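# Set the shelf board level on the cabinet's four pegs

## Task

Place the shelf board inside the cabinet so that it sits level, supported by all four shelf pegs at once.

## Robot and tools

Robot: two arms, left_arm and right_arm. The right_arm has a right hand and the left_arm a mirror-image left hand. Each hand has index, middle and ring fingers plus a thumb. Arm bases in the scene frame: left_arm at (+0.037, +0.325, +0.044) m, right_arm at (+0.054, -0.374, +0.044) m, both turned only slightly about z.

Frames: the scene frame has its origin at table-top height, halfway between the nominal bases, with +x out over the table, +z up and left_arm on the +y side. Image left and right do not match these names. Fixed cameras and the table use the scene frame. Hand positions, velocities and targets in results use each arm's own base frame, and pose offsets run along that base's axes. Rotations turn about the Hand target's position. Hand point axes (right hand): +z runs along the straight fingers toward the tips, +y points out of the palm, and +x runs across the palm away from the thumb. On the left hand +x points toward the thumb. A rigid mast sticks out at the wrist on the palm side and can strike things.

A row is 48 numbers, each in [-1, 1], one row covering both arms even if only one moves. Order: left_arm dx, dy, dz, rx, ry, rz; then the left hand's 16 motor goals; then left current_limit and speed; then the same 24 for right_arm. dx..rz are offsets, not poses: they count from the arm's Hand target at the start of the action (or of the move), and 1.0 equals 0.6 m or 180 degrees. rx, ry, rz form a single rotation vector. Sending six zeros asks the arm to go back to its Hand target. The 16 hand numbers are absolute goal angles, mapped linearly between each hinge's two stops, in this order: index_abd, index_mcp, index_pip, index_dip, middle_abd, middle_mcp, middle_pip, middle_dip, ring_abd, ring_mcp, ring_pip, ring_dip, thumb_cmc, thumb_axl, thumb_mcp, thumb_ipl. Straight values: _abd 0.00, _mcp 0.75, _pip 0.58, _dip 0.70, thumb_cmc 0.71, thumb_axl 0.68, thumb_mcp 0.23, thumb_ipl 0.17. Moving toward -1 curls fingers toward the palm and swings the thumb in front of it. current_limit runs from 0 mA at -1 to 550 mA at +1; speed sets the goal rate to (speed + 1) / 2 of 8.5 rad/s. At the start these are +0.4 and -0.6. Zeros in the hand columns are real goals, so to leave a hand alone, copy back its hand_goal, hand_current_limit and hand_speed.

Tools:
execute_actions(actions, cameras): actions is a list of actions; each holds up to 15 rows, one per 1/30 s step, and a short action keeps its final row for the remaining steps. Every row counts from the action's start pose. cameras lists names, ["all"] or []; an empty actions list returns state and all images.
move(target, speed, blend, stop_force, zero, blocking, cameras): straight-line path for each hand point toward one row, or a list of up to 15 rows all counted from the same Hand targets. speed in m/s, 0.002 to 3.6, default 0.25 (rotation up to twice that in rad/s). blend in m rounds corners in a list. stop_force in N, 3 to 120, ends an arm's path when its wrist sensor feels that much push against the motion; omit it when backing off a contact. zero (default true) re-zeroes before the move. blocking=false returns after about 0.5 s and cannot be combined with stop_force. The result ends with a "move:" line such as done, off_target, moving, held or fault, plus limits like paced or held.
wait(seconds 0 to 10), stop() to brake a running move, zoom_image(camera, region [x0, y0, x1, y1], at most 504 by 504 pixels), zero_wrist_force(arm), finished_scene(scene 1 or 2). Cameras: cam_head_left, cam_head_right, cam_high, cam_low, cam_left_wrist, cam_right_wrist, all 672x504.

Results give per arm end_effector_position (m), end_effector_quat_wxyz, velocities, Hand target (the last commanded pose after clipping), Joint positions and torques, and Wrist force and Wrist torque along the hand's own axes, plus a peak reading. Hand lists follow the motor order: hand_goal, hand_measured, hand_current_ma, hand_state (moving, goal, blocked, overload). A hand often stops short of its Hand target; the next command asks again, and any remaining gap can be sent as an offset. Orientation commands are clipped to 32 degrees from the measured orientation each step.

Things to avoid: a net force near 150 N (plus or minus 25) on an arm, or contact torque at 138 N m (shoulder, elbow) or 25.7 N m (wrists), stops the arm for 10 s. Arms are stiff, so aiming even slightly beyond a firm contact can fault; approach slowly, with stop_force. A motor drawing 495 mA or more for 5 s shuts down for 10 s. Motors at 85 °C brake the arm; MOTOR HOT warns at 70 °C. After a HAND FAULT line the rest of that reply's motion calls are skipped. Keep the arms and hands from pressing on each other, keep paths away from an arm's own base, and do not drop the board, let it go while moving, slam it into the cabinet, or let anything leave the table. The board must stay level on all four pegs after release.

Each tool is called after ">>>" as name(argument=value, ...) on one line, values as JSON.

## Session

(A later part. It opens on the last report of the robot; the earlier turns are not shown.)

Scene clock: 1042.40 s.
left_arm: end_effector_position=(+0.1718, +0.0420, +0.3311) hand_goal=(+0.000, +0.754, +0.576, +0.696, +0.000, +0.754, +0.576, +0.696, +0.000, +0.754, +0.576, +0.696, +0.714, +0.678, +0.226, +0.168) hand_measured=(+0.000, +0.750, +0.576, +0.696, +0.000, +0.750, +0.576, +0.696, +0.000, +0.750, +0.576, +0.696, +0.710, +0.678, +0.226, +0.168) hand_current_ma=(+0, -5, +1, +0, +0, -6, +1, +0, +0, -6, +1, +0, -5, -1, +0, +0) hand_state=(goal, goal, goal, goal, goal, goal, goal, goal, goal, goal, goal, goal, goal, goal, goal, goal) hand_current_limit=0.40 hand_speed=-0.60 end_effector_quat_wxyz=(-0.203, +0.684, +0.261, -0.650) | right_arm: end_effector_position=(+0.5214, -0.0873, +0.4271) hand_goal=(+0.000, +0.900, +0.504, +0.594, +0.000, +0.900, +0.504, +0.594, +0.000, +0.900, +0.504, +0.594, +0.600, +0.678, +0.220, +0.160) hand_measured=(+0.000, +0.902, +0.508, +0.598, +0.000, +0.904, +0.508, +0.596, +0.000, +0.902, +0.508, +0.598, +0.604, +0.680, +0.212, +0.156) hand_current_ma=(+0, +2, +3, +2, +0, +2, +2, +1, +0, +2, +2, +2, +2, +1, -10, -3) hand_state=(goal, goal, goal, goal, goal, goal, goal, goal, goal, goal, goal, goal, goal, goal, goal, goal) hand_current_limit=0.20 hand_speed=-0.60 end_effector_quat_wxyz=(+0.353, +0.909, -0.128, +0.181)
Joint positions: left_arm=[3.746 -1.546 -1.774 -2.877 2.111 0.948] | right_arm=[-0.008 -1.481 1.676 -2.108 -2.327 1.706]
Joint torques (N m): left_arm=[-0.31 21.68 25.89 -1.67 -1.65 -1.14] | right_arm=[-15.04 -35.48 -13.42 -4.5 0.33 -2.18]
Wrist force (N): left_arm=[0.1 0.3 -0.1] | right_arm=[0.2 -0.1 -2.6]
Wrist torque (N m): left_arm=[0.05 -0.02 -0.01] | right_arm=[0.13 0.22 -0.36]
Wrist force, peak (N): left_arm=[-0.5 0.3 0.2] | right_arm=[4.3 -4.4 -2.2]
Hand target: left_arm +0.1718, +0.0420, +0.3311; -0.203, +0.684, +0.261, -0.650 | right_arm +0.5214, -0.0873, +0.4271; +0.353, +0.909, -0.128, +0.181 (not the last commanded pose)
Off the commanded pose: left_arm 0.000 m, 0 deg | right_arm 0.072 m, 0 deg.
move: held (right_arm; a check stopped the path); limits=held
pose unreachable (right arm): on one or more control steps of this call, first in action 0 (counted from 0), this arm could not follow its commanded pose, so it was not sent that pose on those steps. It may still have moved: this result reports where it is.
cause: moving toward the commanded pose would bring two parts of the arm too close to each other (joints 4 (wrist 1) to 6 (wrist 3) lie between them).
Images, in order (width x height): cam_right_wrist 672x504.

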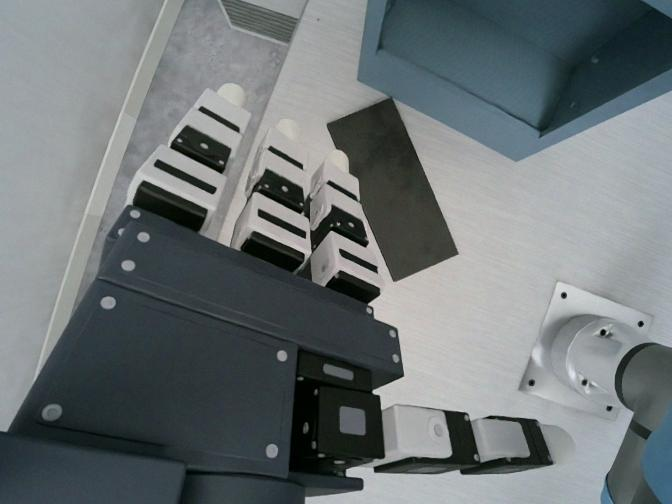

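>>> move(target=[[0,0,0,0,0,0,0,0.754,0.576,0.696,0,0.754,0.576,0.696,0,0.754,0.576,0.696,0.714,0.678,0.226,0.168,0.4,-0.6,-0.0453,-0.0933,-0.045,0.287,-0.098,-0.012,0,0.7945,-0.194,0.1855,0,0.7945,-0.194,0.1855,0,0.7945,-0.194,0.1855,-0.714,0.678,0.506,-0.214,0.2,-0.6],[0,0,0,0,0,0,0,0.754,0.576,0.696,0,0.754,0.576,0.696,0,0.754,0.576,0.696,0.714,0.678,0.226,0.168,0.4,-0.6,-0.0453,-0.0933,-0.045,0.573,-0.1966,-0.0238,0,0.7945,-0.194,0.1855,0,0.7945,-0.194,0.1855,0,0.7945,-0.194,0.1855,-0.714,0.678,0.506,-0.214,0.2,-0.6]], speed=0.3, cameras=["all"])

Scene clock: 1074.00 s.
left_arm: end_effector_position=(+0.1718, +0.0420, +0.3311) hand_goal=(+0.000, +0.754, +0.576, +0.696, +0.000, +0.754, +0.576, +0.696, +0.000, +0.754, +0.576, +0.696, +0.714, +0.678, +0.226, +0.168) hand_measured=(+0.000, +0.750, +0.576, +0.696, +0.000, +0.750, +0.576, +0.696, +0.000, +0.750, +0.576, +0.696, +0.710, +0.678, +0.226, +0.168) hand_current_ma=(+0, -5, +1, +0, +0, -6, +1, +0, +0, -6, +1, +0, -5, -1, +0, +0) hand_state=(goal, goal, goal, goal, goal, goal, goal, goal, goal, goal, goal, goal, goal, goal, goal, goal) hand_current_limit=0.40 hand_speed=-0.60 end_effector_quat_wxyz=(-0.203, +0.684, +0.261, -0.650) | right_arm: end_effector_position=(+0.4943, -0.1434, +0.4001) hand_goal=(+0.000, +0.794, -0.194, +0.186, +0.000, +0.794, -0.194, +0.186, +0.000, +0.794, -0.194, +0.186, -0.714, +0.678, +0.506, -0.214) hand_measured=(+0.000, +0.790, -0.192, +0.190, +0.000, +0.788, -0.192, +0.188, +0.000, +0.788, -0.192, +0.190, -0.710, +0.680, +0.500, -0.212) hand_current_ma=(+0, -4, +1, +2, +0, -5, +1, +1, +0, -4, +1, +2, +3, +1, -8, +1) hand_state=(goal, goal, goal, goal, goal, goal, goal, goal, goal, goal, goal, goal, goal, goal, goal, goal) hand_current_limit=0.20 hand_speed=-0.60 end_effector_quat_wxyz=(-0.523, +0.747, -0.336, +0.235)
Joint positions: left_arm=[3.746 -1.546 -1.774 -2.877 2.111 0.948] | right_arm=[-0.946 -1.669 1.67 -1.304 -0.362 1.285]
Joint torques (N m): left_arm=[0.39 21.73 26.24 -1.62 -1.83 -1.26] | right_arm=[12.96 -27.83 -13.08 -2.28 2.72 0.98]
Wrist force (N): left_arm=[-0.1 0.2 -0.1] | right_arm=[0.9 -1.6 -3.1]
Wrist torque (N m): left_arm=[0.04 0.00 -0.02] | right_arm=[0.52 -0.10 0.01]
Wrist force, peak (N): left_arm=[-0.5 0.5 -0.3] | right_arm=[0.4 -1.1 -4.2]
Hand target: left_arm +0.1718, +0.0420, +0.3311; -0.203, +0.684, +0.261, -0.650 | right_arm +0.4943, -0.1433, +0.4001; -0.523, +0.747, -0.336, +0.235
Off the commanded pose: left_arm 0.000 m, 0 deg | right_arm 0.000 m, 0 deg.
move: done

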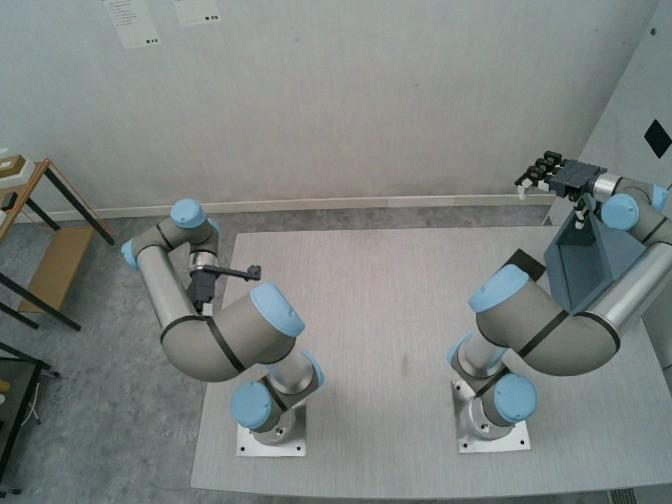

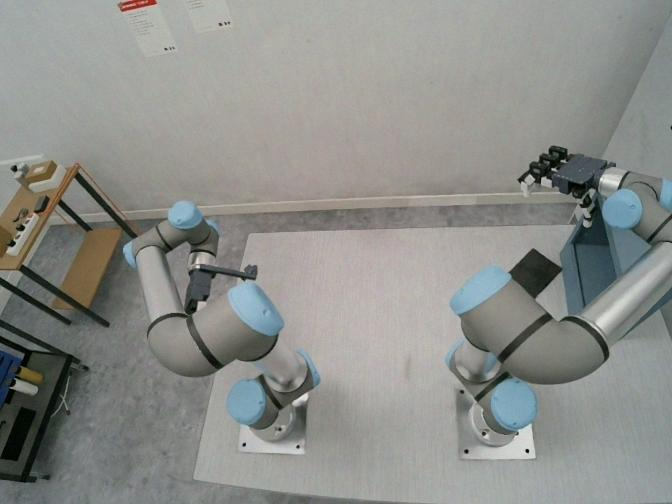

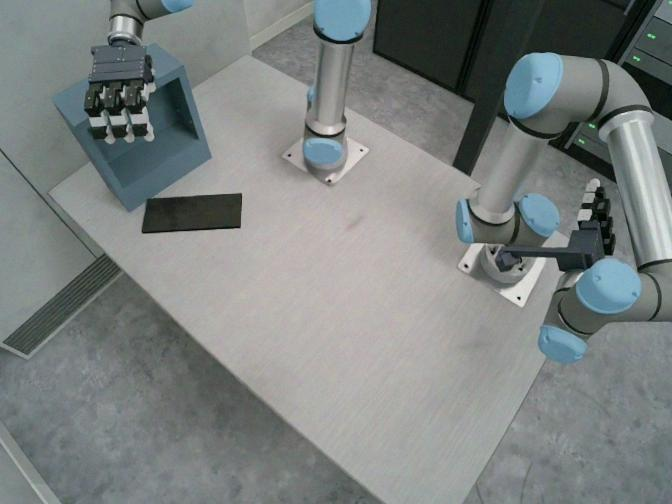

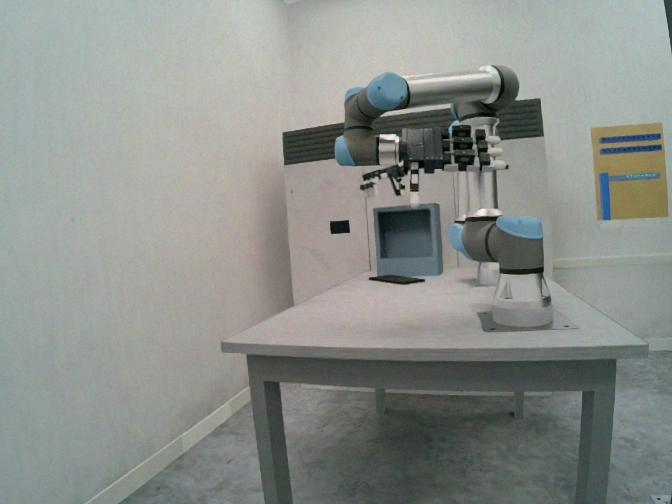

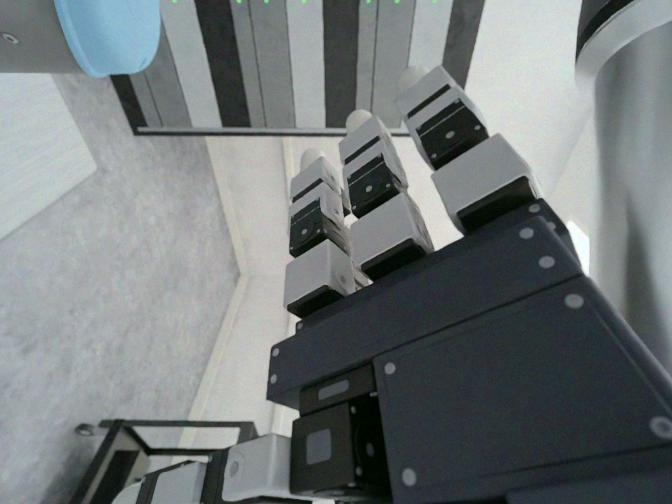

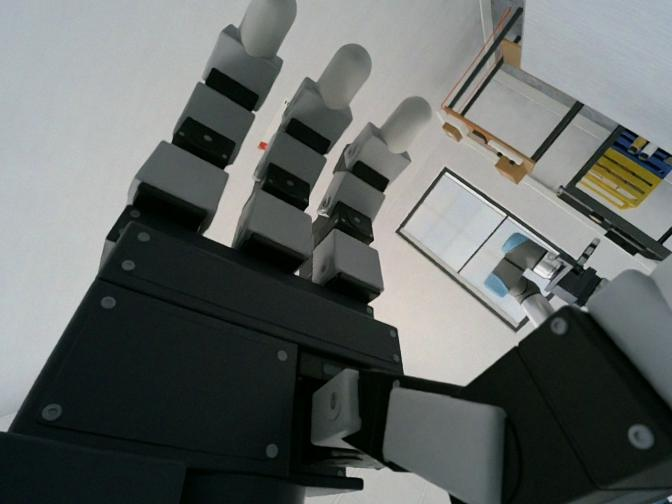

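>>> move(target=[[0,0,0,0,0,0,0,0.754,0.576,0.696,0,0.754,0.576,0.696,0,0.754,0.576,0.696,0.714,0.678,0.226,0.168,0.4,-0.6,-0.0238,0.0722,0,-0.2016,0.0656,0.4394,0,0.7945,-0.194,0.1855,0,0.7945,-0.194,0.1855,0,0.7945,-0.194,0.1855,-0.714,0.678,0.506,-0.214,0.2,-0.6]], speed=0.4)

>>> move(target=[[0,0,0,0,0,0,0,0.754,0.576,0.696,0,0.754,0.576,0.696,0,0.754,0.576,0.696,0.714,0.678,0.226,0.168,0.4,-0.6,-0.03,-0.1422,-0.1667,0.0683,0.2096,0.5262,0,0.7945,-0.194,0.1855,0,0.7945,-0.194,0.1855,0,0.7945,-0.194,0.1855,-0.714,0.678,0.506,-0.214,0.2,-0.6]], speed=0.4, cameras=["cam_head_right","cam_high","cam_low","cam_right_wrist"])

Scene clock: 1109.70 s.
left_arm: end_effector_position=(+0.1718, +0.0420, +0.3311) hand_goal=(+0.000, +0.754, +0.576, +0.696, +0.000, +0.754, +0.576, +0.696, +0.000, +0.754, +0.576, +0.696, +0.714, +0.678, +0.226, +0.168) hand_measured=(+0.000, +0.750, +0.576, +0.696, +0.000, +0.750, +0.576, +0.696, +0.000, +0.750, +0.576, +0.696, +0.710, +0.678, +0.226, +0.168) hand_current_ma=(+0, -5, +1, +0, +0, -6, +1, +0, +0, -6, +1, +0, -5, -1, +0, +0) hand_state=(goal, goal, goal, goal, goal, goal, goal, goal, goal, goal, goal, goal, goal, goal, goal, goal) hand_current_limit=0.40 hand_speed=-0.60 end_effector_quat_wxyz=(-0.203, +0.684, +0.261, -0.650) | right_arm: end_effector_position=(+0.4800, -0.0999, +0.4001) hand_goal=(+0.000, +0.794, -0.194, +0.186, +0.000, +0.794, -0.194, +0.186, +0.000, +0.794, -0.194, +0.186, -0.714, +0.678, +0.506, -0.214) hand_measured=(+0.000, +0.788, -0.192, +0.190, +0.000, +0.788, -0.192, +0.188, +0.000, +0.788, -0.192, +0.190, -0.712, +0.680, +0.500, -0.212) hand_current_ma=(+0, -4, +1, +2, +0, -6, +1, +1, +0, -4, +1, +2, +1, +1, -8, +1) hand_state=(goal, goal, goal, goal, goal, goal, goal, goal, goal, goal, goal, goal, goal, goal, goal, goal) hand_current_limit=0.20 hand_speed=-0.60 end_effector_quat_wxyz=(-0.279, +0.920, +0.243, -0.131)
Joint positions: left_arm=[3.746 -1.546 -1.774 -2.877 2.111 0.948] | right_arm=[-0.466 -1.349 1.063 -0.699 -1.336 0.517]
Joint torques (N m): left_arm=[0.63 21.12 26.53 -1.65 -1.67 -1.3] | right_arm=[-14.53 -38.23 -11.26 -3.06 -0.31 1.74]
Wrist force (N): left_arm=[0.0 0.2 -0.2] | right_arm=[-0.1 -0.5 -3.1]
Wrist torque (N m): left_arm=[0.04 -0.02 -0.01] | right_arm=[0.55 -0.12 -0.12]
Wrist force, peak (N): left_arm=[0.0 0.7 -0.5] | right_arm=[0.5 -1.7 -3.7]
Hand target: left_arm +0.1718, +0.0420, +0.3311; -0.203, +0.684, +0.261, -0.650 | right_arm +0.4800, -0.1000, +0.4001; -0.279, +0.920, +0.243, -0.131
Off the commanded pose: left_arm 0.000 m, 0 deg | right_arm 0.000 m, 0 deg.
move: done

Scene clock: 1112.53 s.
left_arm: end_effector_position=(+0.1718, +0.0420, +0.3311) hand_goal=(+0.000, +0.754, +0.576, +0.696, +0.000, +0.754, +0.576, +0.696, +0.000, +0.754, +0.576, +0.696, +0.714, +0.678, +0.226, +0.168) hand_measured=(+0.000, +0.750, +0.576, +0.696, +0.000, +0.750, +0.576, +0.696, +0.000, +0.750, +0.576, +0.696, +0.710, +0.678, +0.226, +0.168) hand_current_ma=(+0, -5, +1, +0, +0, -6, +1, +0, +0, -6, +1, +0, -5, -1, +0, +0) hand_state=(goal, goal, goal, goal, goal, goal, goal, goal, goal, goal, goal, goal, goal, goal, goal, goal) hand_current_limit=0.40 hand_speed=-0.60 end_effector_quat_wxyz=(-0.203, +0.684, +0.261, -0.650) | right_arm: end_effector_position=(+0.4620, -0.1852, +0.3001) hand_goal=(+0.000, +0.794, -0.194, +0.186, +0.000, +0.794, -0.194, +0.186, +0.000, +0.794, -0.194, +0.186, -0.714, +0.678, +0.506, -0.214) hand_measured=(+0.000, +0.788, -0.192, +0.190, +0.000, +0.788, -0.192, +0.188, +0.000, +0.788, -0.192, +0.190, -0.712, +0.680, +0.500, -0.212) hand_current_ma=(+0, -4, +1, +2, +0, -6, +1, +1, +0, -4, +1, +2, +1, +1, -8, +1) hand_state=(goal, goal, goal, goal, goal, goal, goal, goal, goal, goal, goal, goal, goal, goal, goal, goal) hand_current_limit=0.20 hand_speed=-0.60 end_effector_quat_wxyz=(-0.236, +0.336, +0.747, -0.523)
Joint positions: left_arm=[3.746 -1.546 -1.774 -2.877 2.111 0.948] | right_arm=[-0.304 -1.273 1.347 -0.687 -2.507 -0.515]
Joint torques (N m): left_arm=[0.48 21.05 26.6 -1.46 -1.86 -1.18] | right_arm=[-15.25 -25.51 -28.15 0.63 -2.08 0.12]
Wrist force (N): left_arm=[0.0 0.2 0.1] | right_arm=[0.3 -1.0 -3.1]
Wrist torque (N m): left_arm=[0.02 0.00 -0.02] | right_arm=[0.66 -0.04 -0.03]
Wrist force, peak (N): left_arm=[-0.2 0.6 -0.1] | right_arm=[0.4 -0.9 -3.6]
Hand target: left_arm +0.1718, +0.0420, +0.3311; -0.203, +0.684, +0.261, -0.650 | right_arm +0.4620, -0.1853, +0.3001; -0.236, +0.336, +0.747, -0.523
Off the commanded pose: left_arm 0.000 m, 0 deg | right_arm 0.000 m, 0 deg.
move: done
Images, in order (width x height): cam_head_right 672x504, cam_high 672x504, cam_low 672x504, cam_right_wrist 672x504.

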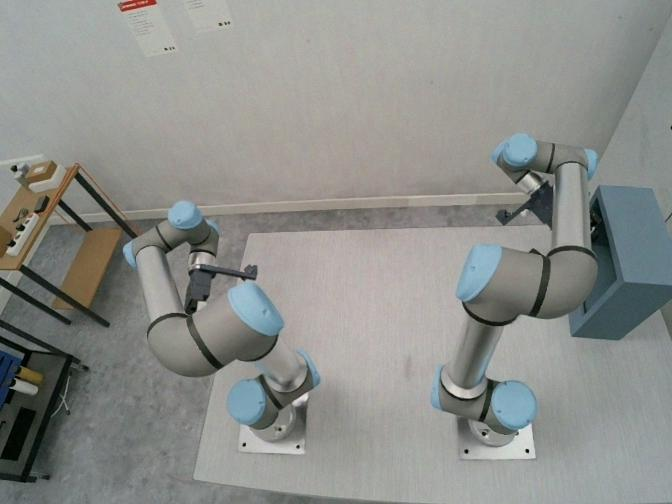

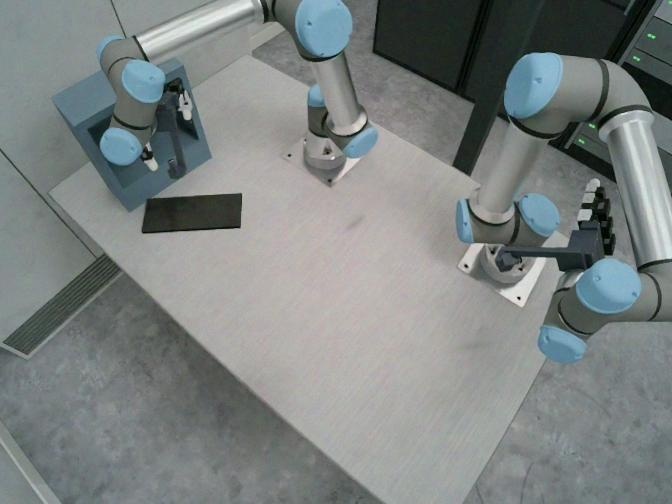

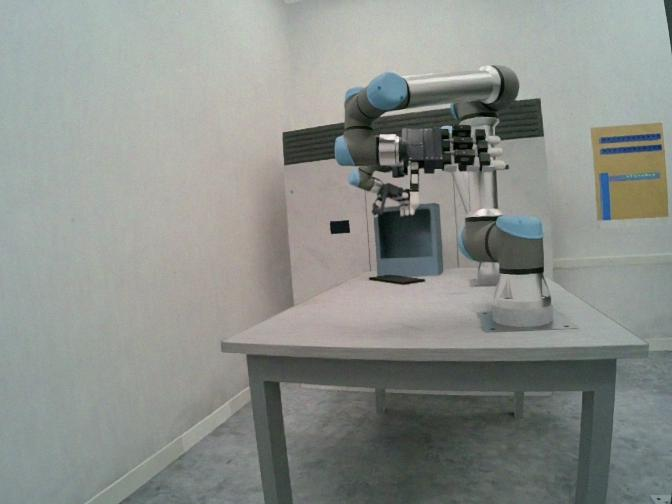

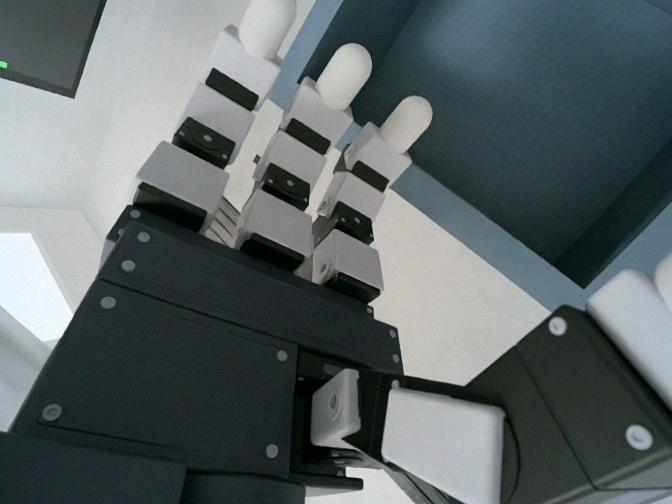

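>>> move(target=[[0,0,0,0,0,0,0,0.754,0.576,0.696,0,0.754,0.576,0.696,0,0.754,0.576,0.696,0.714,0.678,0.226,0.168,0.4,-0.6,0,0,-0.44,0,0,0,0,0.7945,-0.194,0.1855,0,0.7945,-0.194,0.1855,0,0.7945,-0.194,0.1855,-0.714,0.678,0.506,-0.214,0.2,-0.6]], speed=0.12, cameras=["cam_high","cam_low","cam_right_wrist","cam_head_left"])

>>> zoom_image(camera="cam_high", region=[80, 110, 280, 260])

>>> zoom_image(camera="cam_low", region=[350, 210, 450, 290])

Scene clock: 1120.77 s.
left_arm: end_effector_position=(+0.1718, +0.0420, +0.3311) hand_goal=(+0.000, +0.754, +0.576, +0.696, +0.000, +0.754, +0.576, +0.696, +0.000, +0.754, +0.576, +0.696, +0.714, +0.678, +0.226, +0.168) hand_measured=(+0.000, +0.750, +0.576, +0.696, +0.000, +0.750, +0.576, +0.696, +0.000, +0.750, +0.576, +0.696, +0.710, +0.678, +0.226, +0.168) hand_current_ma=(+0, -5, +1, +0, +0, -6, +1, +0, +0, -6, +1, +0, -5, -1, +0, +0) hand_state=(goal, goal, goal, goal, goal, goal, goal, goal, goal, goal, goal, goal, goal, goal, goal, goal) hand_current_limit=0.40 hand_speed=-0.60 end_effector_quat_wxyz=(-0.203, +0.684, +0.261, -0.650) | right_arm: end_effector_position=(+0.4619, -0.1853, +0.0361) hand_goal=(+0.000, +0.794, -0.194, +0.186, +0.000, +0.794, -0.194, +0.186, +0.000, +0.794, -0.194, +0.186, -0.714, +0.678, +0.506, -0.214) hand_measured=(+0.000, +0.788, -0.192, +0.190, +0.000, +0.786, -0.192, +0.188, +0.000, +0.788, -0.192, +0.190, -0.712, +0.680, +0.500, -0.212) hand_current_ma=(+0, -5, +1, +2, +0, -7, +1, +1, +0, -5, +1, +2, +1, +1, -7, +1) hand_state=(goal, goal, goal, goal, goal, goal, goal, goal, goal, goal, goal, goal, goal, goal, goal, goal) hand_current_limit=0.20 hand_speed=-0.60 end_effector_quat_wxyz=(-0.236, +0.336, +0.747, -0.523)
Joint positions: left_arm=[3.746 -1.546 -1.774 -2.877 2.111 0.948] | right_arm=[-0.304 -1.038 1.738 -1.313 -2.507 -0.516]
Joint torques (N m): left_arm=[0.04 21.63 27.09 -1.61 -1.96 -1.41] | right_arm=[2.98 -40.33 -26.42 0.9 -2.58 -1.46]
Wrist force (N): left_arm=[-0.2 0.4 -0.1] | right_arm=[0.6 -1.1 -3.0]
Wrist torque (N m): left_arm=[0.07 0.01 -0.03] | right_arm=[0.61 -0.10 0.08]
Wrist force, peak (N): left_arm=[-0.4 0.4 -0.4] | right_arm=[0.3 -2.5 -3.5]
Hand target: left_arm +0.1718, +0.0420, +0.3311; -0.203, +0.684, +0.261, -0.650 | right_arm +0.4620, -0.1853, +0.0361; -0.236, +0.336, +0.747, -0.523
Off the commanded pose: left_arm 0.000 m, 0 deg | right_arm 0.000 m, 0 deg.
move: done
Images, in order (width x height): cam_head_left 672x504, cam_high 672x504, cam_low 672x504, cam_right_wrist 672x504.

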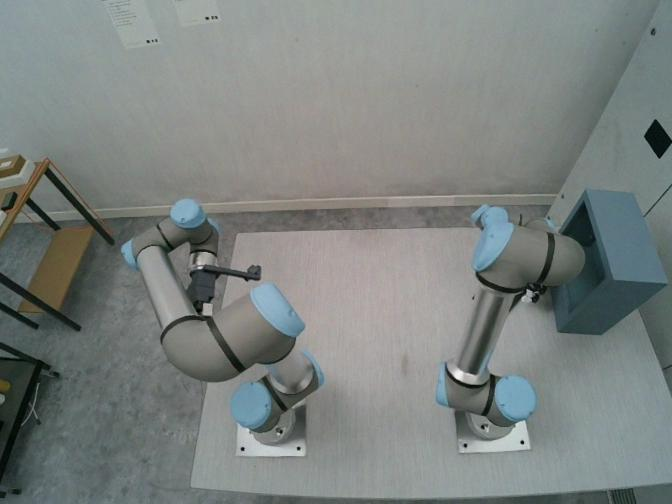

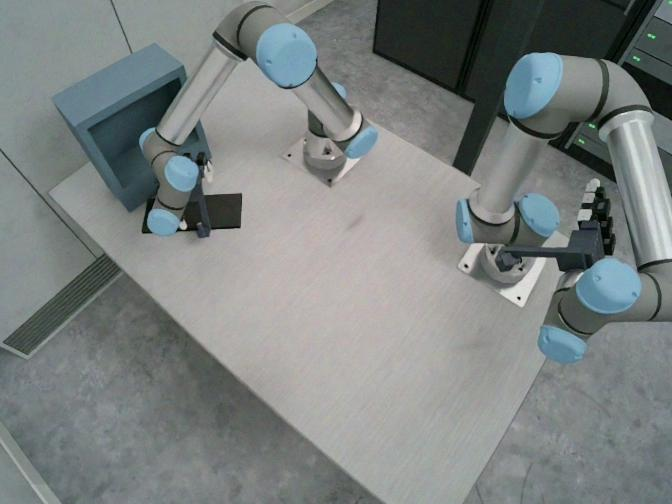

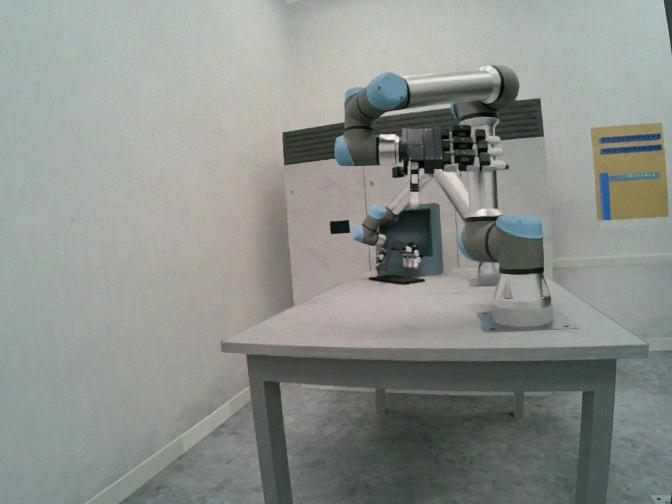

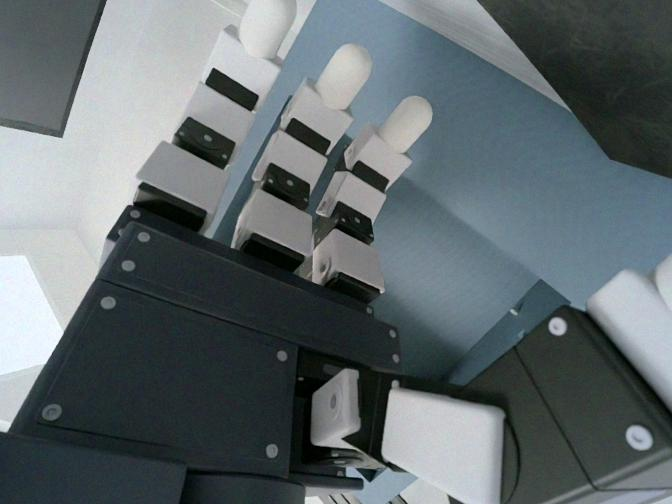

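Scaled by 2.520 from the camera's 672x504 image, which has a finer 960x720 frame.

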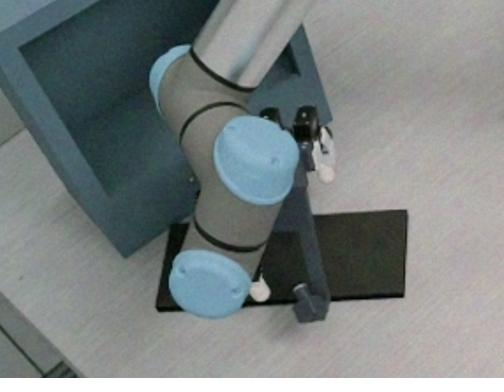

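Scaled by 5.040 from the camera's 672x504 image, which has a finer 960x720 frame.

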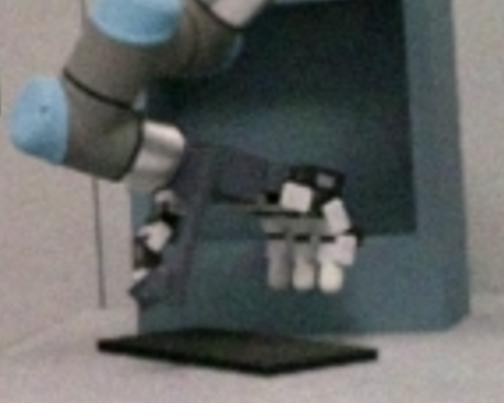

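>>> move(target=[[0,0,0,0,0,0,0,0.754,0.576,0.696,0,0.754,0.576,0.696,0,0.754,0.576,0.696,0.714,0.678,0.226,0.168,0.4,-0.6,0,0,-0.0743,0,0,0,0,0.7945,-0.194,0.1855,0,0.7945,-0.194,0.1855,0,0.7945,-0.194,0.1855,-0.714,0.678,0.506,-0.214,0.2,-0.6]], speed=0.05, stop_force=8)

>>> move(target=[[0,0,0,0,0,0,0,0.754,0.576,0.696,0,0.754,0.576,0.696,0,0.754,0.576,0.696,0.714,0.678,0.226,0.168,0.4,-0.6,0,0,0,0,0,0,0,0.6986,-0.194,0.1855,0,0.6986,-0.194,0.1855,0,0.6986,-0.194,0.1855,-0.714,0.678,0.427,-0.214,0,-0.8]], speed=0.05, cameras=["cam_low","cam_right_wrist","cam_high"])

>>> zoom_image(camera="cam_low", region=[350, 220, 440, 290])

>>> zoom_image(camera="cam_high", region=[120, 150, 260, 250])

Scene clock: 1134.17 s.
left_arm: end_effector_position=(+0.1718, +0.0420, +0.3311) hand_goal=(+0.000, +0.754, +0.576, +0.696, +0.000, +0.754, +0.576, +0.696, +0.000, +0.754, +0.576, +0.696, +0.714, +0.678, +0.226, +0.168) hand_measured=(+0.000, +0.750, +0.576, +0.696, +0.000, +0.750, +0.576, +0.696, +0.000, +0.750, +0.576, +0.696, +0.710, +0.678, +0.226, +0.168) hand_current_ma=(+0, -5, +1, +0, +0, -6, +1, +0, +0, -6, +1, +0, -5, -1, +0, +0) hand_state=(goal, goal, goal, goal, goal, goal, goal, goal, goal, goal, goal, goal, goal, goal, goal, goal) hand_current_limit=0.40 hand_speed=-0.60 end_effector_quat_wxyz=(-0.203, +0.684, +0.261, -0.650) | right_arm: end_effector_position=(+0.4620, -0.1853, -0.0085) hand_goal=(+0.000, +0.794, -0.194, +0.186, +0.000, +0.794, -0.194, +0.186, +0.000, +0.794, -0.194, +0.186, -0.714, +0.678, +0.506, -0.214) hand_measured=(+0.000, +0.788, -0.192, +0.190, +0.000, +0.786, -0.192, +0.188, +0.000, +0.788, -0.192, +0.190, -0.712, +0.680, +0.500, -0.212) hand_current_ma=(+0, -5, +1, +2, +0, -7, +1, +1, +0, -5, +1, +2, +1, +1, -7, +1) hand_state=(goal, goal, goal, goal, goal, goal, goal, goal, goal, goal, goal, goal, goal, goal, goal, goal) hand_current_limit=0.20 hand_speed=-0.60 end_effector_quat_wxyz=(-0.236, +0.336, +0.747, -0.523)
Joint positions: left_arm=[3.746 -1.546 -1.774 -2.877 2.111 0.948] | right_arm=[-0.304 -0.965 1.763 -1.41 -2.507 -0.516]
Joint torques (N m): left_arm=[0.56 21.21 26.54 -1.56 -1.87 -1.13] | right_arm=[-10.42 -47.17 -25.17 1.58 -1.09 -1.85]
Wrist force (N): left_arm=[0.1 -0.2 -0.1] | right_arm=[0.7 -0.7 -3.1]
Wrist torque (N m): left_arm=[-0.02 -0.03 0.00] | right_arm=[0.68 -0.11 0.11]
Wrist force, peak (N): left_arm=[-0.2 0.5 0.3] | right_arm=[0.8 -1.8 -3.2]
Hand target: left_arm +0.1718, +0.0420, +0.3311; -0.203, +0.684, +0.261, -0.650 | right_arm +0.4620, -0.1853, -0.0085; -0.236, +0.336, +0.747, -0.523
Off the commanded pose: left_arm 0.000 m, 0 deg | right_arm 0.000 m, 0 deg.
move: done

Scene clock: 1134.67 s.
left_arm: end_effector_position=(+0.1718, +0.0420, +0.3311) hand_goal=(+0.000, +0.754, +0.576, +0.696, +0.000, +0.754, +0.576, +0.696, +0.000, +0.754, +0.576, +0.696, +0.714, +0.678, +0.226, +0.168) hand_measured=(+0.000, +0.750, +0.576, +0.696, +0.000, +0.750, +0.576, +0.696, +0.000, +0.750, +0.576, +0.696, +0.710, +0.678, +0.226, +0.168) hand_current_ma=(+0, -5, +1, +0, +0, -6, +1, +0, +0, -6, +1, +0, -5, -1, +0, +0) hand_state=(goal, goal, goal, goal, goal, goal, goal, goal, goal, goal, goal, goal, goal, goal, goal, goal) hand_current_limit=0.40 hand_speed=-0.60 end_effector_quat_wxyz=(-0.203, +0.684, +0.261, -0.650) | right_arm: end_effector_position=(+0.4620, -0.1853, -0.0085) hand_goal=(+0.000, +0.698, -0.194, +0.186, +0.000, +0.698, -0.194, +0.186, +0.000, +0.698, -0.194, +0.186, -0.714, +0.678, +0.428, -0.214) hand_measured=(+0.000, +0.694, -0.192, +0.190, +0.000, +0.698, -0.192, +0.188, +0.000, +0.700, -0.192, +0.190, -0.712, +0.680, +0.428, -0.212) hand_current_ma=(+0, -3, +1, +2, +0, +0, +1, +1, +0, +2, +1, +2, +1, +1, +0, +1) hand_state=(goal, goal, goal, goal, goal, goal, goal, goal, goal, goal, goal, goal, goal, goal, goal, goal) hand_current_limit=0.00 hand_speed=-0.80 end_effector_quat_wxyz=(-0.236, +0.336, +0.747, -0.523)
Joint positions: left_arm=[3.746 -1.546 -1.774 -2.877 2.111 0.948] | right_arm=[-0.304 -0.965 1.763 -1.41 -2.507 -0.516]
Joint torques (N m): left_arm=[0.45 21.8 26.31 -1.64 -1.95 -1.11] | right_arm=[-10.36 -46.33 -25.01 1.01 -1.62 -1.82]
Wrist force (N): left_arm=[-0.3 0.1 0.0] | right_arm=[0.8 -2.1 -2.8]
Wrist torque (N m): left_arm=[0.02 0.03 -0.04] | right_arm=[0.69 -0.12 0.06]
Wrist force, peak (N): left_arm=[-0.4 0.3 0.1] | right_arm=[0.8 -2.1 -2.8]
Hand target: left_arm +0.1718, +0.0420, +0.3311; -0.203, +0.684, +0.261, -0.650 | right_arm +0.4620, -0.1853, -0.0085; -0.236, +0.336, +0.747, -0.523
Off the commanded pose: left_arm 0.000 m, 0 deg | right_arm 0.000 m, 0 deg.
move: done
Images, in order (width x height): cam_high 672x504, cam_low 672x504, cam_right_wrist 672x504.

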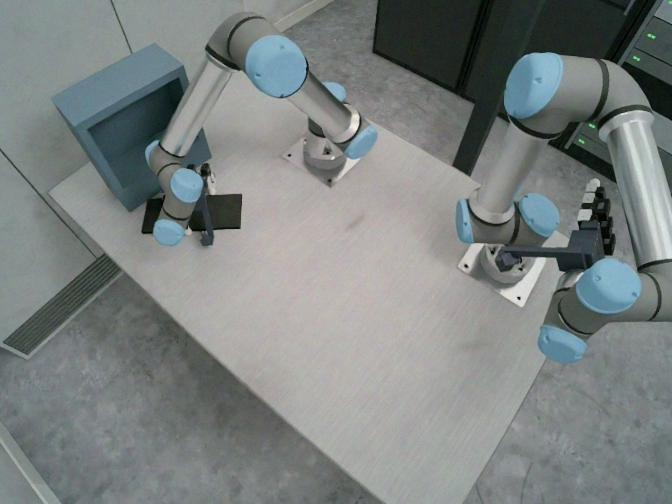

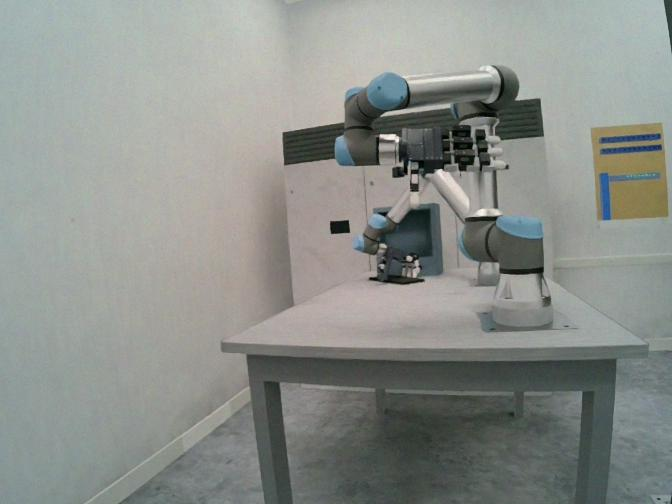

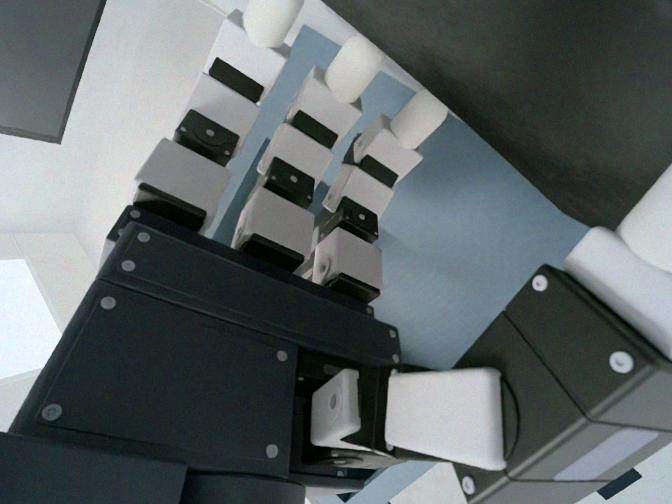

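Scaled by 5.600 from the camera's 672x504 image, which has a finer 960x720 frame.

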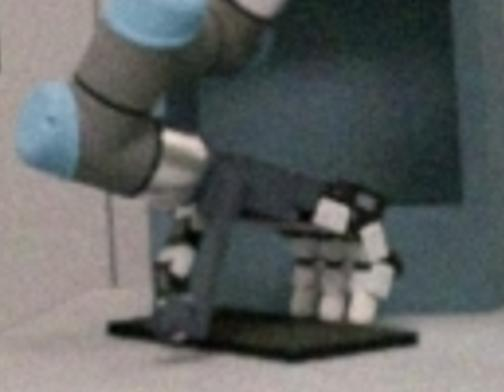

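Scaled by 3.600 from the camera's 672x504 image, which has a finer 960x720 frame.

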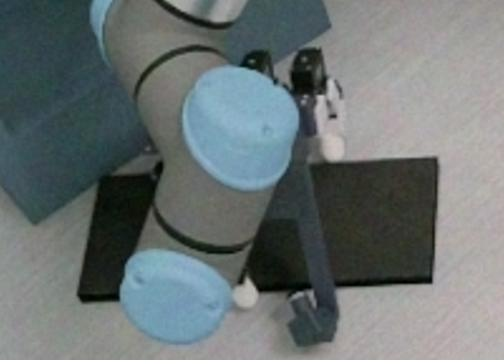

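>>> move(target=[[0,0,0,0,0,0,0,0.754,0.576,0.696,0,0.754,0.576,0.696,0,0.754,0.576,0.696,0.714,0.678,0.226,0.168,0.4,-0.6,0,0,-0.0183,0,0,0,0,0.698,-0.194,0.1855,0,0.698,-0.194,0.1855,0,0.698,-0.194,0.1855,-0.714,0.678,0.427,-0.214,0,-0.8]], speed=0.01, stop_force=4, cameras=["cam_low","cam_right_wrist"])

>>> zoom_image(camera="cam_low", region=[350, 220, 440, 290])

Scene clock: 1142.57 s.
left_arm: end_effector_position=(+0.1718, +0.0420, +0.3311) hand_goal=(+0.000, +0.754, +0.576, +0.696, +0.000, +0.754, +0.576, +0.696, +0.000, +0.754, +0.576, +0.696, +0.714, +0.678, +0.226, +0.168) hand_measured=(+0.000, +0.750, +0.576, +0.696, +0.000, +0.750, +0.576, +0.696, +0.000, +0.750, +0.576, +0.696, +0.710, +0.678, +0.226, +0.168) hand_current_ma=(+0, -5, +1, +0, +0, -6, +1, +0, +0, -6, +1, +0, -5, -1, +0, +0) hand_state=(goal, goal, goal, goal, goal, goal, goal, goal, goal, goal, goal, goal, goal, goal, goal, goal) hand_current_limit=0.40 hand_speed=-0.60 end_effector_quat_wxyz=(-0.203, +0.684, +0.261, -0.650) | right_arm: end_effector_position=(+0.4620, -0.1853, -0.0173) hand_goal=(+0.000, +0.698, -0.194, +0.186, +0.000, +0.698, -0.194, +0.186, +0.000, +0.698, -0.194, +0.186, -0.714, +0.678, +0.428, -0.214) hand_measured=(+0.000, +0.698, -0.196, +0.184, +0.000, +0.700, -0.194, +0.184, +0.000, +0.700, -0.192, +0.186, -0.712, +0.680, +0.428, -0.212) hand_current_ma=(+0, +0, -1, -2, +0, +1, +0, -1, +0, +1, +1, +0, +1, +1, +0, +1) hand_state=(goal, goal, goal, goal, goal, goal, goal, goal, goal, goal, goal, goal, goal, goal, goal, goal) hand_current_limit=0.00 hand_speed=-0.80 end_effector_quat_wxyz=(-0.236, +0.336, +0.747, -0.523)
Joint positions: left_arm=[3.746 -1.546 -1.774 -2.877 2.111 0.948] | right_arm=[-0.304 -0.95 1.766 -1.429 -2.507 -0.516]
Joint torques (N m): left_arm=[0.62 21.81 26.96 -1.69 -1.98 -1.22] | right_arm=[-10.37 -46.86 -25.3 1.5 0.4 -0.68]
Wrist force (N): left_arm=[0.0 0.4 0.0] | right_arm=[0.2 -2.1 -2.6]
Wrist torque (N m): left_arm=[0.05 0.00 -0.02] | right_arm=[0.70 -0.09 0.05]
Wrist force, peak (N): left_arm=[-0.3 0.6 -0.1] | right_arm=[0.6 -7.8 -5.7]
Hand target: left_arm +0.1718, +0.0420, +0.3311; -0.203, +0.684, +0.261, -0.650 | right_arm +0.4620, -0.1853, -0.0173; -0.236, +0.336, +0.747, -0.523 (not the last commanded pose)
Off the commanded pose: left_arm 0.000 m, 0 deg | right_arm 0.002 m, 0 deg.
move: contact (right_arm)
Images, in order (width x height): cam_low 672x504, cam_right_wrist 672x504.

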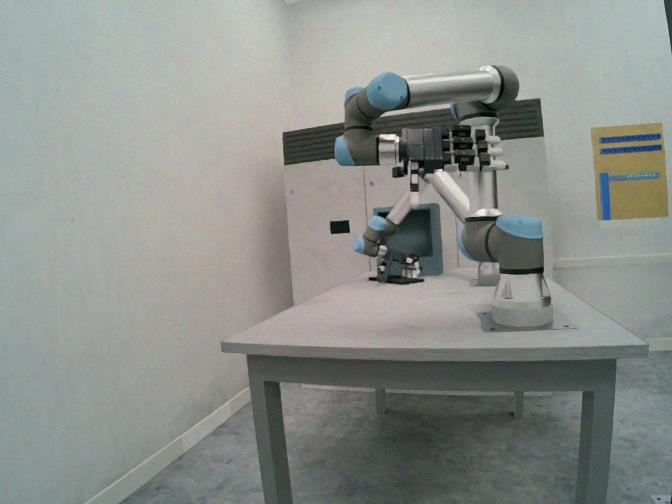

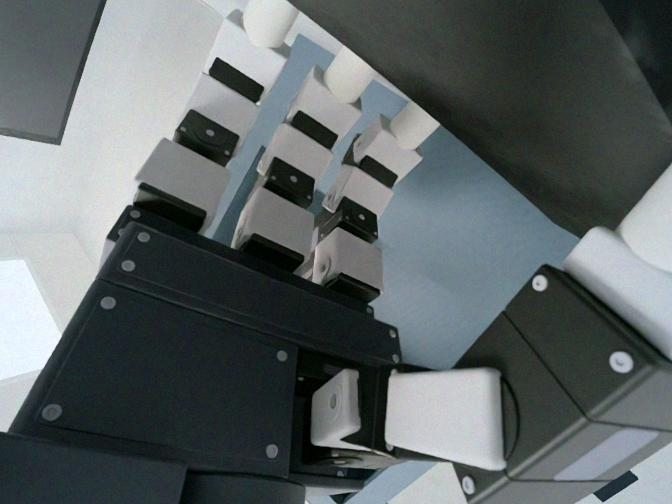

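Scaled by 5.600 from the camera's 672x504 image, which has a finer 960x720 frame.

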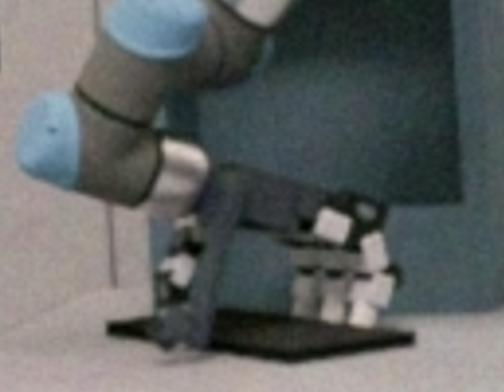

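>>> move(target=[[0,0,0,0,0,0,0,0.754,0.576,0.696,0,0.754,0.576,0.696,0,0.754,0.576,0.696,0.714,0.678,0.226,0.168,0.4,-0.6,0,0,0.0028,0,0,0,0,0.698,-0.194,0.1855,0,0.698,-0.194,0.1855,0,0.698,-0.194,0.1855,-0.714,0.678,0.427,-0.214,-0.1,-0.95]], speed=0.02)

>>> move(target=[[0,0,0,0,0,0,0,0.754,0.576,0.696,0,0.754,0.576,0.696,0,0.754,0.576,0.696,0.714,0.678,0.226,0.168,0.4,-0.6,0,0,0,0,0,0,0,0.62,-0.194,0.1855,0,0.62,-0.194,0.1855,0,0.62,-0.194,0.1855,-0.714,0.678,0.36,-0.214,-0.1,-0.95]], speed=0.02, cameras=["cam_low","cam_right_wrist","cam_high"])

>>> zoom_image(camera="cam_high", region=[120, 150, 260, 250])

Scene clock: 1151.57 s.
left_arm: end_effector_position=(+0.1718, +0.0420, +0.3311) hand_goal=(+0.000, +0.754, +0.576, +0.696, +0.000, +0.754, +0.576, +0.696, +0.000, +0.754, +0.576, +0.696, +0.714, +0.678, +0.226, +0.168) hand_measured=(+0.000, +0.750, +0.576, +0.696, +0.000, +0.750, +0.576, +0.696, +0.000, +0.750, +0.576, +0.696, +0.710, +0.678, +0.226, +0.168) hand_current_ma=(+0, -5, +1, +0, +0, -6, +1, +0, +0, -6, +1, +0, -5, -1, +0, +0) hand_state=(goal, goal, goal, goal, goal, goal, goal, goal, goal, goal, goal, goal, goal, goal, goal, goal) hand_current_limit=0.40 hand_speed=-0.60 end_effector_quat_wxyz=(-0.203, +0.684, +0.261, -0.650) | right_arm: end_effector_position=(+0.4620, -0.1853, -0.0156) hand_goal=(+0.000, +0.698, -0.194, +0.186, +0.000, +0.698, -0.194, +0.186, +0.000, +0.698, -0.194, +0.186, -0.714, +0.678, +0.428, -0.214) hand_measured=(+0.000, +0.694, -0.196, +0.184, +0.000, +0.696, -0.194, +0.186, +0.000, +0.696, -0.192, +0.186, -0.712, +0.680, +0.428, -0.212) hand_current_ma=(+0, -2, -1, -1, +0, -2, +0, +0, +0, -1, +1, +0, +1, +1, +0, +1) hand_state=(goal, goal, goal, goal, goal, goal, goal, goal, goal, goal, goal, goal, goal, goal, goal, goal) hand_current_limit=-0.10 hand_speed=-0.95 end_effector_quat_wxyz=(-0.236, +0.336, +0.747, -0.523)
Joint positions: left_arm=[3.746 -1.546 -1.774 -2.877 2.111 0.948] | right_arm=[-0.304 -0.953 1.766 -1.425 -2.507 -0.516]
Joint torques (N m): left_arm=[0.05 20.88 27.42 -1.58 -1.99 -1.25] | right_arm=[-10.2 -43.05 -24.89 0.9 0.15 -0.87]
Wrist force (N): left_arm=[0.0 0.0 0.0] | right_arm=[0.2 -0.9 -2.6]
Wrist torque (N m): left_arm=[0.00 -0.01 0.00] | right_arm=[0.63 -0.06 0.06]
Wrist force, peak (N): left_arm=[-0.3 0.5 0.0] | right_arm=[0.2 -2.6 -2.9]
Hand target: left_arm +0.1718, +0.0420, +0.3311; -0.203, +0.684, +0.261, -0.650 | right_arm +0.4620, -0.1853, -0.0156; -0.236, +0.336, +0.747, -0.523
Off the commanded pose: left_arm 0.000 m, 0 deg | right_arm 0.000 m, 0 deg.
move: done

Scene clock: 1152.10 s.
left_arm: end_effector_position=(+0.1718, +0.0420, +0.3311) hand_goal=(+0.000, +0.754, +0.576, +0.696, +0.000, +0.754, +0.576, +0.696, +0.000, +0.754, +0.576, +0.696, +0.714, +0.678, +0.226, +0.168) hand_measured=(+0.000, +0.750, +0.576, +0.696, +0.000, +0.750, +0.576, +0.696, +0.000, +0.750, +0.576, +0.696, +0.710, +0.678, +0.226, +0.168) hand_current_ma=(+0, -5, +1, +0, +0, -6, +1, +0, +0, -6, +1, +0, -5, -1, +0, +0) hand_state=(goal, goal, goal, goal, goal, goal, goal, goal, goal, goal, goal, goal, goal, goal, goal, goal) hand_current_limit=0.40 hand_speed=-0.60 end_effector_quat_wxyz=(-0.203, +0.684, +0.261, -0.650) | right_arm: end_effector_position=(+0.4620, -0.1853, -0.0156) hand_goal=(+0.000, +0.620, -0.194, +0.186, +0.000, +0.620, -0.194, +0.186, +0.000, +0.620, -0.194, +0.186, -0.714, +0.678, +0.360, -0.214) hand_measured=(+0.000, +0.664, -0.184, +0.186, +0.000, +0.664, -0.186, +0.188, +0.000, +0.664, -0.184, +0.188, -0.712, +0.680, +0.418, -0.202) hand_current_ma=(+0, +91, +10, +0, +0, +97, +8, +0, +0, +96, +10, +1, +2, +1, +182, +20) hand_state=(goal, blocked, goal, goal, goal, blocked, goal, goal, goal, blocked, goal, goal, goal, goal, moving, goal) hand_current_limit=-0.10 hand_speed=-0.95 end_effector_quat_wxyz=(-0.236, +0.336, +0.747, -0.523)
Joint positions: left_arm=[3.746 -1.546 -1.774 -2.877 2.111 0.948] | right_arm=[-0.304 -0.953 1.766 -1.425 -2.507 -0.516]
Joint torques (N m): left_arm=[0.18 21.77 27.26 -1.51 -2.17 -1.23] | right_arm=[-9.77 -35.42 -23.14 -1.86 -0.59 -0.91]
Wrist force (N): left_arm=[-0.3 0.1 -0.2] | right_arm=[0.3 -7.8 -3.9]
Wrist torque (N m): left_arm=[0.03 0.02 -0.03] | right_arm=[0.75 -0.06 -0.05]
Wrist force, peak (N): left_arm=[0.1 0.3 -0.3] | right_arm=[0.3 -7.8 -3.9]
Hand target: left_arm +0.1718, +0.0420, +0.3311; -0.203, +0.684, +0.261, -0.650 | right_arm +0.4620, -0.1853, -0.0156; -0.236, +0.336, +0.747, -0.523
Off the commanded pose: left_arm 0.000 m, 0 deg | right_arm 0.000 m, 0 deg.
move: done
Images, in order (width x height): cam_high 672x504, cam_low 672x504, cam_right_wrist 672x504.

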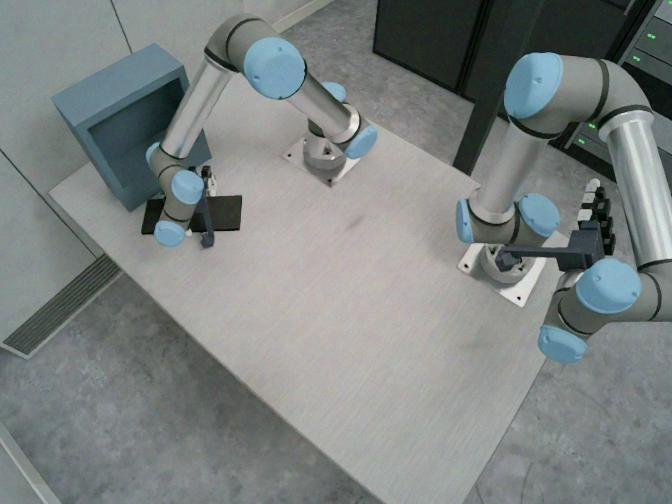

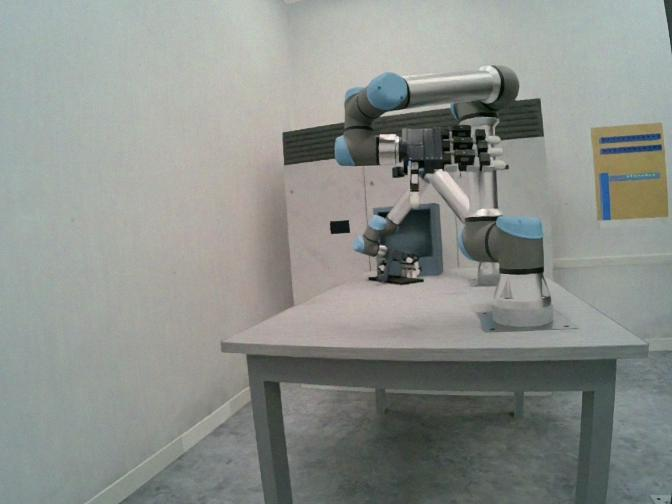

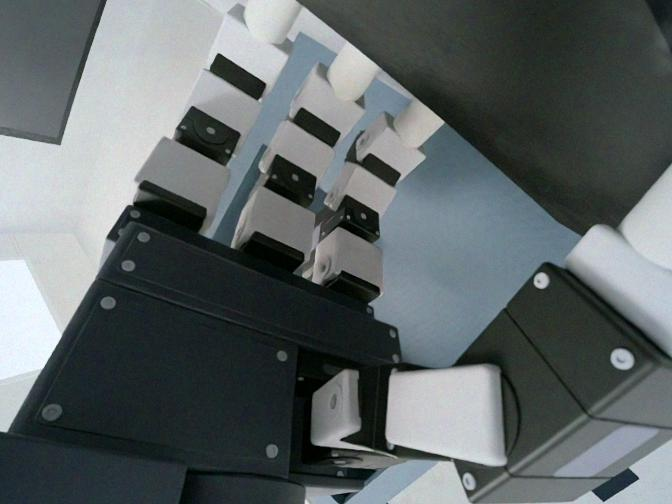

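Scaled by 3.600 from the camera's 672x504 image, which has a finer 960x720 frame.

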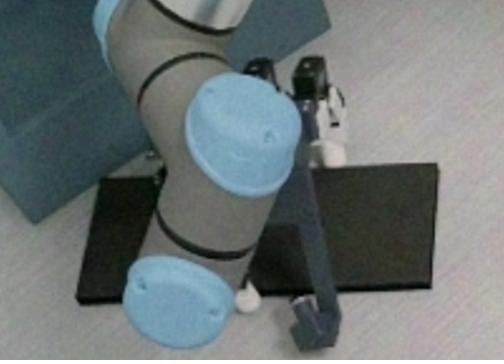

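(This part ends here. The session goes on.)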